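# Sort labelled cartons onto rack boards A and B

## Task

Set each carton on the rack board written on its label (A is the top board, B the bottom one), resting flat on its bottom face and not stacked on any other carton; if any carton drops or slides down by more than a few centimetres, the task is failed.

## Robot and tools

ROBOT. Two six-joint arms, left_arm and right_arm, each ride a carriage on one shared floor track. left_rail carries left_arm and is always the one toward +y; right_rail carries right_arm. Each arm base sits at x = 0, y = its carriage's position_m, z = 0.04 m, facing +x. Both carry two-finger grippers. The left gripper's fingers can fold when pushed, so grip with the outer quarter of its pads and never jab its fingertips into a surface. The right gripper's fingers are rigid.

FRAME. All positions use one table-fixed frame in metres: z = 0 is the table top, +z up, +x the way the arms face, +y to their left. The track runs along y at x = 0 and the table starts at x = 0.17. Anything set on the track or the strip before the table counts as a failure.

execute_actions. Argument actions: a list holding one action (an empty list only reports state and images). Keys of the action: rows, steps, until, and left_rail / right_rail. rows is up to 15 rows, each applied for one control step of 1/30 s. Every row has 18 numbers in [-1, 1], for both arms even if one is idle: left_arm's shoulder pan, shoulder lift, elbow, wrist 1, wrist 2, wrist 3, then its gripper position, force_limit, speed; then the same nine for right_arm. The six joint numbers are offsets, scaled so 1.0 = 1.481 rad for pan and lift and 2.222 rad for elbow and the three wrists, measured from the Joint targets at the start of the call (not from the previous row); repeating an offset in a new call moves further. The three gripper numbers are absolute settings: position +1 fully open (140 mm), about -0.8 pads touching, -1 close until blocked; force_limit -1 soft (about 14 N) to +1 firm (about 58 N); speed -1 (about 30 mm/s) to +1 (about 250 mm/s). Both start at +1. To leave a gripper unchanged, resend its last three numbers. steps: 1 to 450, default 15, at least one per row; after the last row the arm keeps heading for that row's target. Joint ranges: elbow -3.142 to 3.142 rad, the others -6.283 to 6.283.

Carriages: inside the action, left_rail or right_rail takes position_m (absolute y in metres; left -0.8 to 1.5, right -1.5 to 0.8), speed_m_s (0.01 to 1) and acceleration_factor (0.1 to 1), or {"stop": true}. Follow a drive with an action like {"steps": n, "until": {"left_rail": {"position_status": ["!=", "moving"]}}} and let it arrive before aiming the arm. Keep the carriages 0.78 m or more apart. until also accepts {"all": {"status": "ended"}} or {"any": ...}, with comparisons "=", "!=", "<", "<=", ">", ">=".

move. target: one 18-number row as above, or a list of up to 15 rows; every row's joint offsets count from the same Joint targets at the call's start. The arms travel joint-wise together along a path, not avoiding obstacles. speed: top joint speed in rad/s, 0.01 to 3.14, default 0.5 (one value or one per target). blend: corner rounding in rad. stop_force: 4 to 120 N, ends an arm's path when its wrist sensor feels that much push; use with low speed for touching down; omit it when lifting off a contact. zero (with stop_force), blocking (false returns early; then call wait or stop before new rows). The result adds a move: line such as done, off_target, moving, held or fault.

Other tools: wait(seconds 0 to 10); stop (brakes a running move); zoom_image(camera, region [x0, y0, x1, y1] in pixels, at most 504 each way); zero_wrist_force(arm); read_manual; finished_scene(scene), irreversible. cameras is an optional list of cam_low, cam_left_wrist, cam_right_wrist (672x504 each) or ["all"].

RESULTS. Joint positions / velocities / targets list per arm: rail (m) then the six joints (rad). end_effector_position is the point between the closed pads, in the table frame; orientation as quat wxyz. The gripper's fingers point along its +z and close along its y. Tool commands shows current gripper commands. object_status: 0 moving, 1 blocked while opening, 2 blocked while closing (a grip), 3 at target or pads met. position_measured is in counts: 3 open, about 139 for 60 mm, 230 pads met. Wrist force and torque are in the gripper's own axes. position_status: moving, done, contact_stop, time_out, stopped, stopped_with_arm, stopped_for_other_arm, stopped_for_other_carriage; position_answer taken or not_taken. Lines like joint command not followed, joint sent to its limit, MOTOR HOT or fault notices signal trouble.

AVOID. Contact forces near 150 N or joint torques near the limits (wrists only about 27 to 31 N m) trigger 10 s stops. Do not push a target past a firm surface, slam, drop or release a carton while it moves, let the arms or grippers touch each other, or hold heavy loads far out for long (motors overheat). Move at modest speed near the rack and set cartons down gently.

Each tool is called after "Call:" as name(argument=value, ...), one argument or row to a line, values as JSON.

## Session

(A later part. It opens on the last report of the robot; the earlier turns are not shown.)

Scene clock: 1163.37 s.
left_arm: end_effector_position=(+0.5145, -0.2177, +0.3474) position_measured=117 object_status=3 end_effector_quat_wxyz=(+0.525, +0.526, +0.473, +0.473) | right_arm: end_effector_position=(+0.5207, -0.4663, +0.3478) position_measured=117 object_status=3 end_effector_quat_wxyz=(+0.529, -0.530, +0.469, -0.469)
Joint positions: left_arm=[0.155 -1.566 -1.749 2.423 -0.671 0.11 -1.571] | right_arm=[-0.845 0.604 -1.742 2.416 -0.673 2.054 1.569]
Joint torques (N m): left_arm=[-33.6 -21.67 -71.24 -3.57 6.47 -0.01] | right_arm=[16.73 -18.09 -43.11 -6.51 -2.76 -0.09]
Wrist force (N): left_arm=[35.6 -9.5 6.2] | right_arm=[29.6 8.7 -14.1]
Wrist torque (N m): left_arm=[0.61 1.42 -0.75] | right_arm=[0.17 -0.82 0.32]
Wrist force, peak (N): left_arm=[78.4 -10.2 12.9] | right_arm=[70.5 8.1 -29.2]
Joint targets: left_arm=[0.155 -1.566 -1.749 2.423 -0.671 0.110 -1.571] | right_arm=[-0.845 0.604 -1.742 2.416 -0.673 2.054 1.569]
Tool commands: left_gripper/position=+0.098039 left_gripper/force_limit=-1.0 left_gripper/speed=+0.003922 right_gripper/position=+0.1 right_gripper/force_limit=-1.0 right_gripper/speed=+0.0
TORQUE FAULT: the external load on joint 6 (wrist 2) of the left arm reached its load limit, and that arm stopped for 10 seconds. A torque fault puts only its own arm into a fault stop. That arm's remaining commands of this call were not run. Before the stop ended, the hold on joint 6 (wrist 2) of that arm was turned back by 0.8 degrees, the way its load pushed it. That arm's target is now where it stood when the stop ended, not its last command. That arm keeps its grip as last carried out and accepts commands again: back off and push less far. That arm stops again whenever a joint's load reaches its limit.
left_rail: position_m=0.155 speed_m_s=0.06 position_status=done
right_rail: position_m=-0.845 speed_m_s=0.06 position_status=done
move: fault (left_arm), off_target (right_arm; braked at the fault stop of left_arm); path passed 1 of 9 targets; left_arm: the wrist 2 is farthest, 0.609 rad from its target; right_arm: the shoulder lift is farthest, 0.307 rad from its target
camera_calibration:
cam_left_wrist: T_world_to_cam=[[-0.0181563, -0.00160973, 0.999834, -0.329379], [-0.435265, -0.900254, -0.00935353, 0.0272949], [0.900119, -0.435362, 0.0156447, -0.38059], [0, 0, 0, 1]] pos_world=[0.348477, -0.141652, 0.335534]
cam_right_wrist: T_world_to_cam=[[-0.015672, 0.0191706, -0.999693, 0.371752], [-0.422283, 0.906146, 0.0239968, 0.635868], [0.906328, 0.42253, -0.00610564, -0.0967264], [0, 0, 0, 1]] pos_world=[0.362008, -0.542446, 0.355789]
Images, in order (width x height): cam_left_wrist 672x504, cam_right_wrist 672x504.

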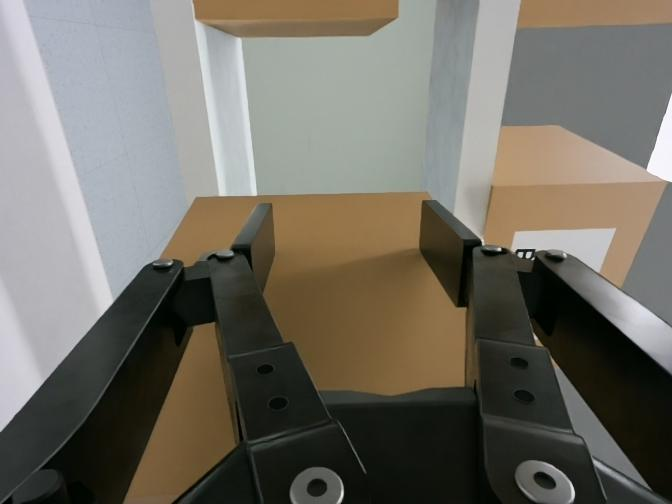

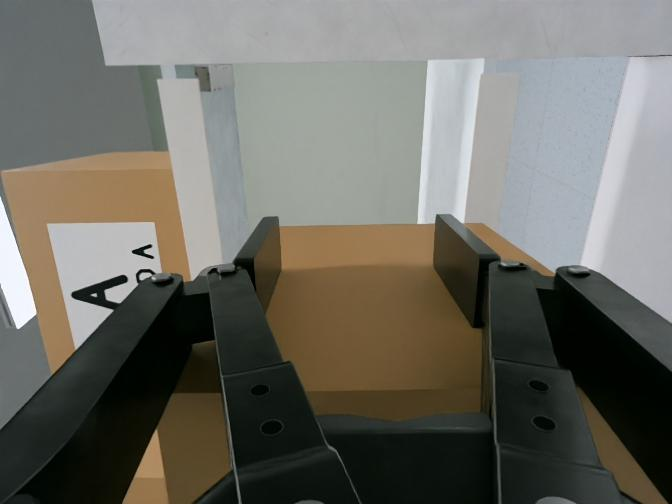

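Call:
move(
  target=[
    [0.06344,0.02425,-0.01251,-0.00365,0.04229,0,0.1,-1,0,-0.03458,0.02334,-0.01224,-0.00332,-0.02305,0,0.1,-1,0],
    [0.12311,0.0491,-0.02622,-0.00651,0.08205,0,0.1,-1,0,-0.06475,0.04847,-0.02627,-0.00604,-0.04316,0,0.1,-1,0],
    [0.17868,0.07507,-0.04144,-0.0086,0.11909,0,0.1,-1,0,-0.09122,0.07463,-0.04178,-0.00797,-0.0608,0,0.1,-1,0],
    [0.23012,0.10175,-0.05802,-0.00979,0.15338,0,0.1,-1,0,-0.11448,0.10144,-0.05863,-0.00898,-0.0763,0,0.1,-1,0],
    [0.27644,0.12882,-0.07586,-0.01,0.18425,0,0.1,-1,0,-0.135,0.12862,-0.07672,-0.00901,-0.08998,0,0.1,-1,0],
    [0.32096,0.15608,-0.09485,-0.00918,0.21392,0,0.1,-1,0,-0.15317,0.15596,-0.09594,-0.00801,-0.10209,0,0.1,-1,0],
    [0.36077,0.18343,-0.11492,-0.00733,0.24046,0,0.1,-1,0,-0.16932,0.18336,-0.11625,-0.00596,-0.11285,0,0.1,-1,0],
    [0.39728,0.21085,-0.13604,-0.0045,0.26479,0,0.1,-1,0,-0.18373,0.21077,-0.13757,-0.00291,-0.12246,0,0.1,-1,0],
  ],
  speed=0.09,
  blend=0.02,
  stop_force=32,
  cameras=["all"],
)

Scene clock: 1221.37 s.
left_arm: end_effector_position=(+0.7765, -0.2183, +0.3468) position_measured=117 object_status=3 end_effector_quat_wxyz=(+0.525, +0.526, +0.473, +0.473) | right_arm: end_effector_position=(+0.7825, -0.4666, +0.3477) position_measured=117 object_status=3 end_effector_quat_wxyz=(+0.529, -0.530, +0.469, -0.469)
Joint positions: left_arm=[0.155 -0.977 -1.437 2.12 -0.681 0.699 -1.571] | right_arm=[-0.845 0.332 -1.43 2.111 -0.68 1.782 1.569]
Joint torques (N m): left_arm=[-15.29 -35.24 -67.52 -1.49 18.64 -0.21] | right_arm=[5.59 -44.2 -56.71 -2.68 -14.97 -0.29]
Wrist force (N): left_arm=[32.7 -6.8 5.3] | right_arm=[26.1 10.4 -11.8]
Wrist torque (N m): left_arm=[0.40 1.25 -0.48] | right_arm=[-0.08 -0.43 -0.59]
Wrist force, peak (N): left_arm=[43.3 -6.0 7.4] | right_arm=[36.3 11.9 -16.2]
Joint targets: left_arm=[0.155 -0.977 -1.437 2.120 -0.681 0.699 -1.571] | right_arm=[-0.845 0.332 -1.430 2.111 -0.680 1.782 1.569]
left_rail: position_m=0.155 speed_m_s=0.06 position_status=done
right_rail: position_m=-0.845 speed_m_s=0.06 position_status=done
move: done
camera_calibration:
cam_left_wrist: T_world_to_cam=[[-0.0169942, -0.00129183, 0.999855, -0.324795], [-0.43509, -0.900346, -0.00855837, 0.140493], [0.900226, -0.435173, 0.0147386, -0.616366], [0, 0, 0, 1]] pos_world=[0.610476, -0.142153, 0.335035]
cam_right_wrist: T_world_to_cam=[[-0.0158927, 0.0191793, -0.99969, 0.376001], [-0.422158, 0.906202, 0.024097, 0.74661], [0.906383, 0.42241, -0.00630531, -0.333904], [0, 0, 0, 1]] pos_world=[0.623808, -0.542747, 0.355788]

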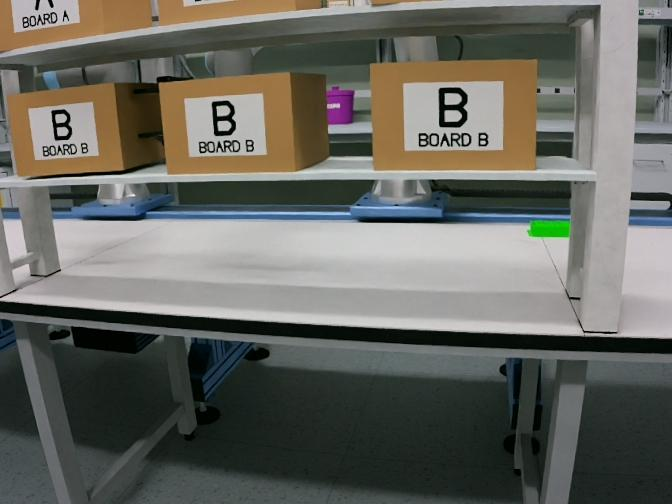

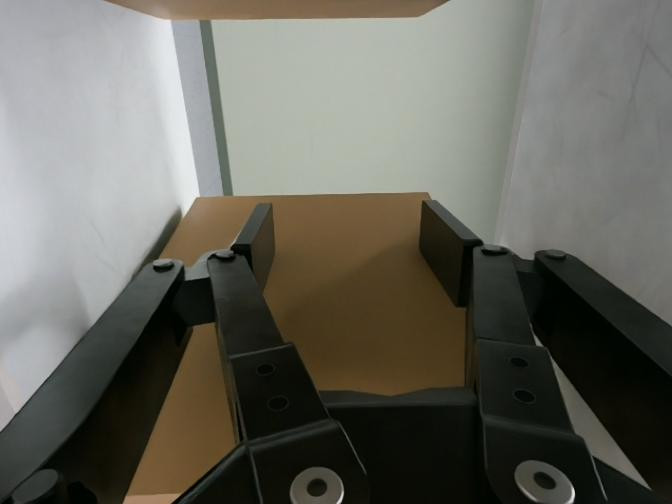

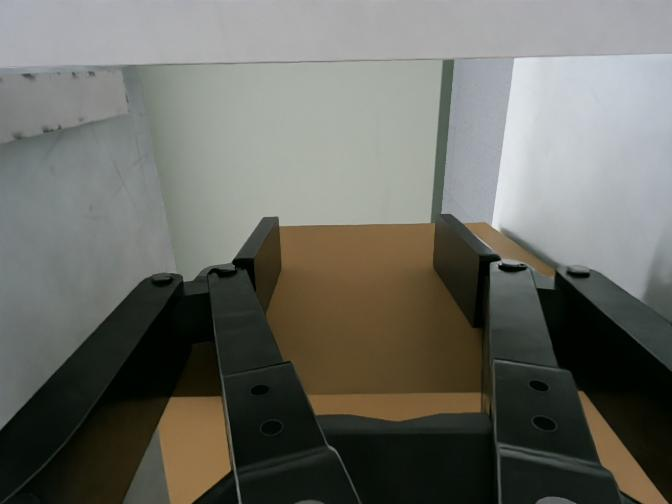

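Lower.

Call:
move(
  target=[0,0.0218,0.008,-0.0226,0,0,0.1,-1,0,0,0.0218,0.008,-0.0226,0,0,0.1,-1,0],
  speed=0.025,
  stop_force=12,
)

Scene clock: 1226.27 s.
left_arm: end_effector_position=(+0.7768, -0.2187, +0.3387) position_measured=117 object_status=3 end_effector_quat_wxyz=(+0.525, +0.526, +0.473, +0.473) | right_arm: end_effector_position=(+0.7830, -0.4665, +0.3401) position_measured=117 object_status=3 end_effector_quat_wxyz=(+0.529, -0.530, +0.469, -0.469)
Joint positions: left_arm=[0.155 -0.977 -1.426 2.126 -0.698 0.699 -1.571] | right_arm=[-0.845 0.332 -1.42 2.116 -0.696 1.782 1.569]
Joint torques (N m): left_arm=[-30.21 -69.54 -62.84 -1.42 17.94 0.18] | right_arm=[12.09 -64.02 -51.12 -1.88 -14.5 -0.37]
Wrist force (N): left_arm=[38.2 0.6 7.7] | right_arm=[30.5 1.8 -10.1]
Wrist torque (N m): left_arm=[0.38 1.52 -0.63] | right_arm=[-0.58 -0.57 -1.01]
Wrist force, peak (N): left_arm=[43.3 10.4 7.3] | right_arm=[31.3 9.6 -13.5]
Joint targets: left_arm=[0.155 -0.977 -1.426 2.126 -0.698 0.699 -1.571] | right_arm=[-0.845 0.332 -1.420 2.116 -0.696 1.782 1.569]
left_rail: position_m=0.155 speed_m_s=0.06 position_status=done
right_rail: position_m=-0.845 speed_m_s=0.06 position_status=done
move: contact (left_arm, right_arm); left_arm: the wrist 1 is farthest, 0.033 rad from its target; right_arm: the wrist 1 is farthest, 0.035 rad from its target

Contact, matches .338. Release and retract; squat 1 mm more first is small enough to include.

Call:
move(
  target=[
    [0,0.0014,0.0006,-0.0016,0,0,0.1,-1,0,0,0.0028,0.0011,-0.003,0,0,0.1,-1,0],
    [0.0188,-0.0159,0.0141,-0.0035,0.0125,0,0.1,-1,0,-0.0317,-0.0138,0.0137,-0.004,-0.0211,0,0.1,-1,0],
  ],
  speed=0.03,
)

Call:
move(
  target=[
    [-0.12373,-0.11448,0.08049,-0.00419,-0.08247,0,0.1,-1,0,0.01704,-0.11448,0.08049,-0.00419,0.01136,0,0.1,-1,0],
    [-0.31417,-0.24319,0.1494,0.01269,-0.2094,0,0.1,-1,0,0.05098,-0.24319,0.1494,0.01269,0.03398,0,0.1,-1,0],
    [-0.51034,-0.32113,0.18079,0.03325,-0.34015,0,0.1,-1,0,0.13088,-0.32113,0.18079,0.03325,0.08723,0,0.1,-1,0],
  ],
  speed=0.3,
  blend=0.03,
  cameras=["all"],
)

Scene clock: 1234.67 s.
left_arm: end_effector_position=(+0.7760, -0.1924, +0.3372) position_measured=117 object_status=3 end_effector_quat_wxyz=(+0.525, +0.526, +0.473, +0.473) | right_arm: end_effector_position=(+0.7828, -0.4922, +0.3371) position_measured=117 object_status=3 end_effector_quat_wxyz=(+0.529, -0.530, +0.469, -0.469)
Joint positions: left_arm=[0.155 -0.949 -1.45 2.157 -0.706 0.726 -1.571] | right_arm=[-0.845 0.285 -1.441 2.146 -0.704 1.735 1.569]
Joint torques (N m): left_arm=[13.8 -71.09 -28.34 -4.95 2.73 0.03] | right_arm=[-15.05 -62.46 -26.22 -7.16 -2.93 -0.1]
Wrist force (N): left_arm=[0.1 -0.1 0.4] | right_arm=[-7.8 0.2 0.0]
Wrist torque (N m): left_arm=[0.00 0.10 -0.28] | right_arm=[-0.59 1.58 -0.36]
Wrist force, peak (N): left_arm=[43.0 16.9 6.0] | right_arm=[33.7 -10.7 -15.8]
Joint targets: left_arm=[0.155 -0.949 -1.450 2.157 -0.706 0.727 -1.571] | right_arm=[-0.845 0.285 -1.441 2.146 -0.704 1.735 1.569]
left_rail: position_m=0.155 speed_m_s=0.06 position_status=done
right_rail: position_m=-0.845 speed_m_s=0.06 position_status=done
move: done

Scene clock: 1237.73 s.
left_arm: end_effector_position=(+0.4781, -0.1494, +0.3371) position_measured=117 object_status=3 end_effector_quat_wxyz=(+0.525, +0.526, +0.473, +0.473) | right_arm: end_effector_position=(+0.4830, -0.5326, +0.3393) position_measured=117 object_status=3 end_effector_quat_wxyz=(+0.529, -0.530, +0.469, -0.469)
Joint positions: left_arm=[0.155 -1.705 -1.926 2.559 -0.632 -0.029 -1.571] | right_arm=[-0.845 0.479 -1.916 2.548 -0.631 1.928 1.569]
Joint torques (N m): left_arm=[-17.62 -30.48 -28.67 3.51 -2.48 0.24] | right_arm=[11.35 -21.92 -27.09 0.66 3.52 -0.16]
Wrist force (N): left_arm=[0.1 -0.5 0.0] | right_arm=[-7.9 0.0 -0.2]
Wrist torque (N m): left_arm=[-0.07 0.08 -0.29] | right_arm=[-0.63 1.60 -0.33]
Wrist force, peak (N): left_arm=[1.1 -0.2 2.5] | right_arm=[-8.4 0.3 0.0]
Joint targets: left_arm=[0.155 -1.705 -1.926 2.559 -0.632 -0.029 -1.571] | right_arm=[-0.845 0.479 -1.916 2.548 -0.631 1.929 1.569]
left_rail: position_m=0.155 speed_m_s=0.06 position_status=done
right_rail: position_m=-0.845 speed_m_s=0.06 position_status=done
move: done
camera_calibration:
cam_left_wrist: T_world_to_cam=[[-0.0184239, -0.00125364, 0.999829, -0.319422], [-0.435146, -0.900313, -0.00914733, 0.0727328], [0.900171, -0.43524, 0.0160418, -0.318065], [0, 0, 0, 1]] pos_world=[0.312077, -0.0733528, 0.325135]
cam_right_wrist: T_world_to_cam=[[-0.0164867, 0.0187962, -0.999687, 0.364161], [-0.422144, 0.906211, 0.0240006, 0.680085], [0.906379, 0.422407, -0.00700579, -0.0343235], [0, 0, 0, 1]] pos_world=[0.324207, -0.608647, 0.347484]

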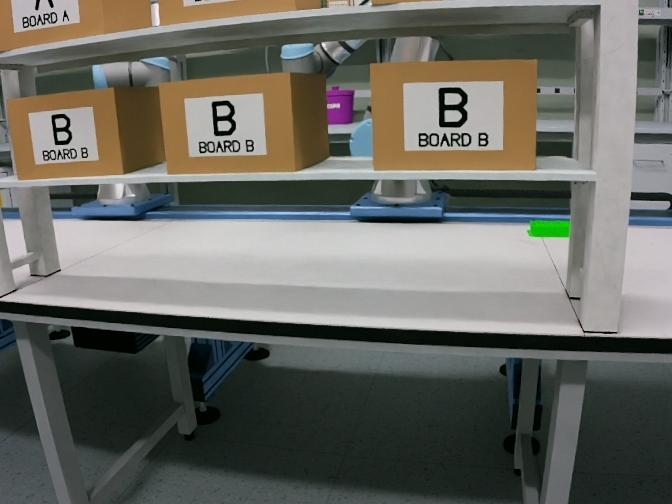

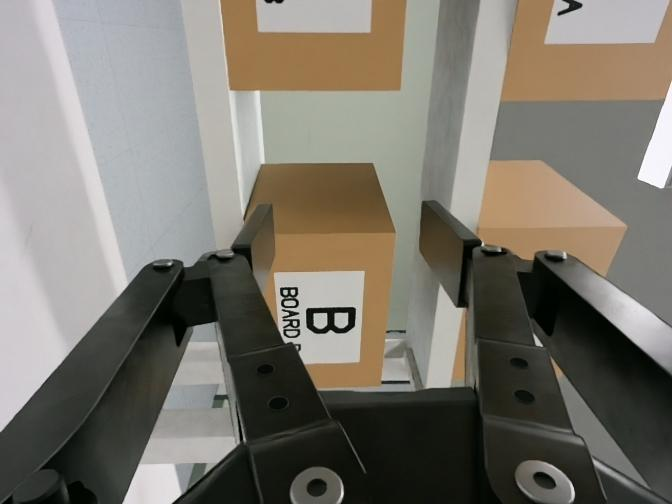

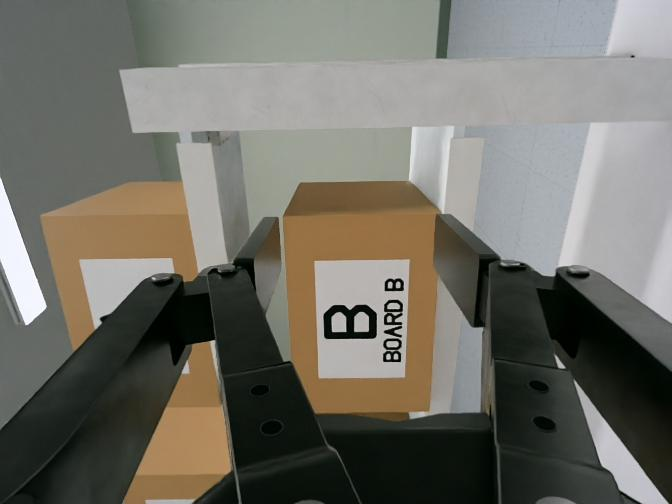

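Call:
finished_scene(
  scene=2,
)

The scene is finished: the task was done.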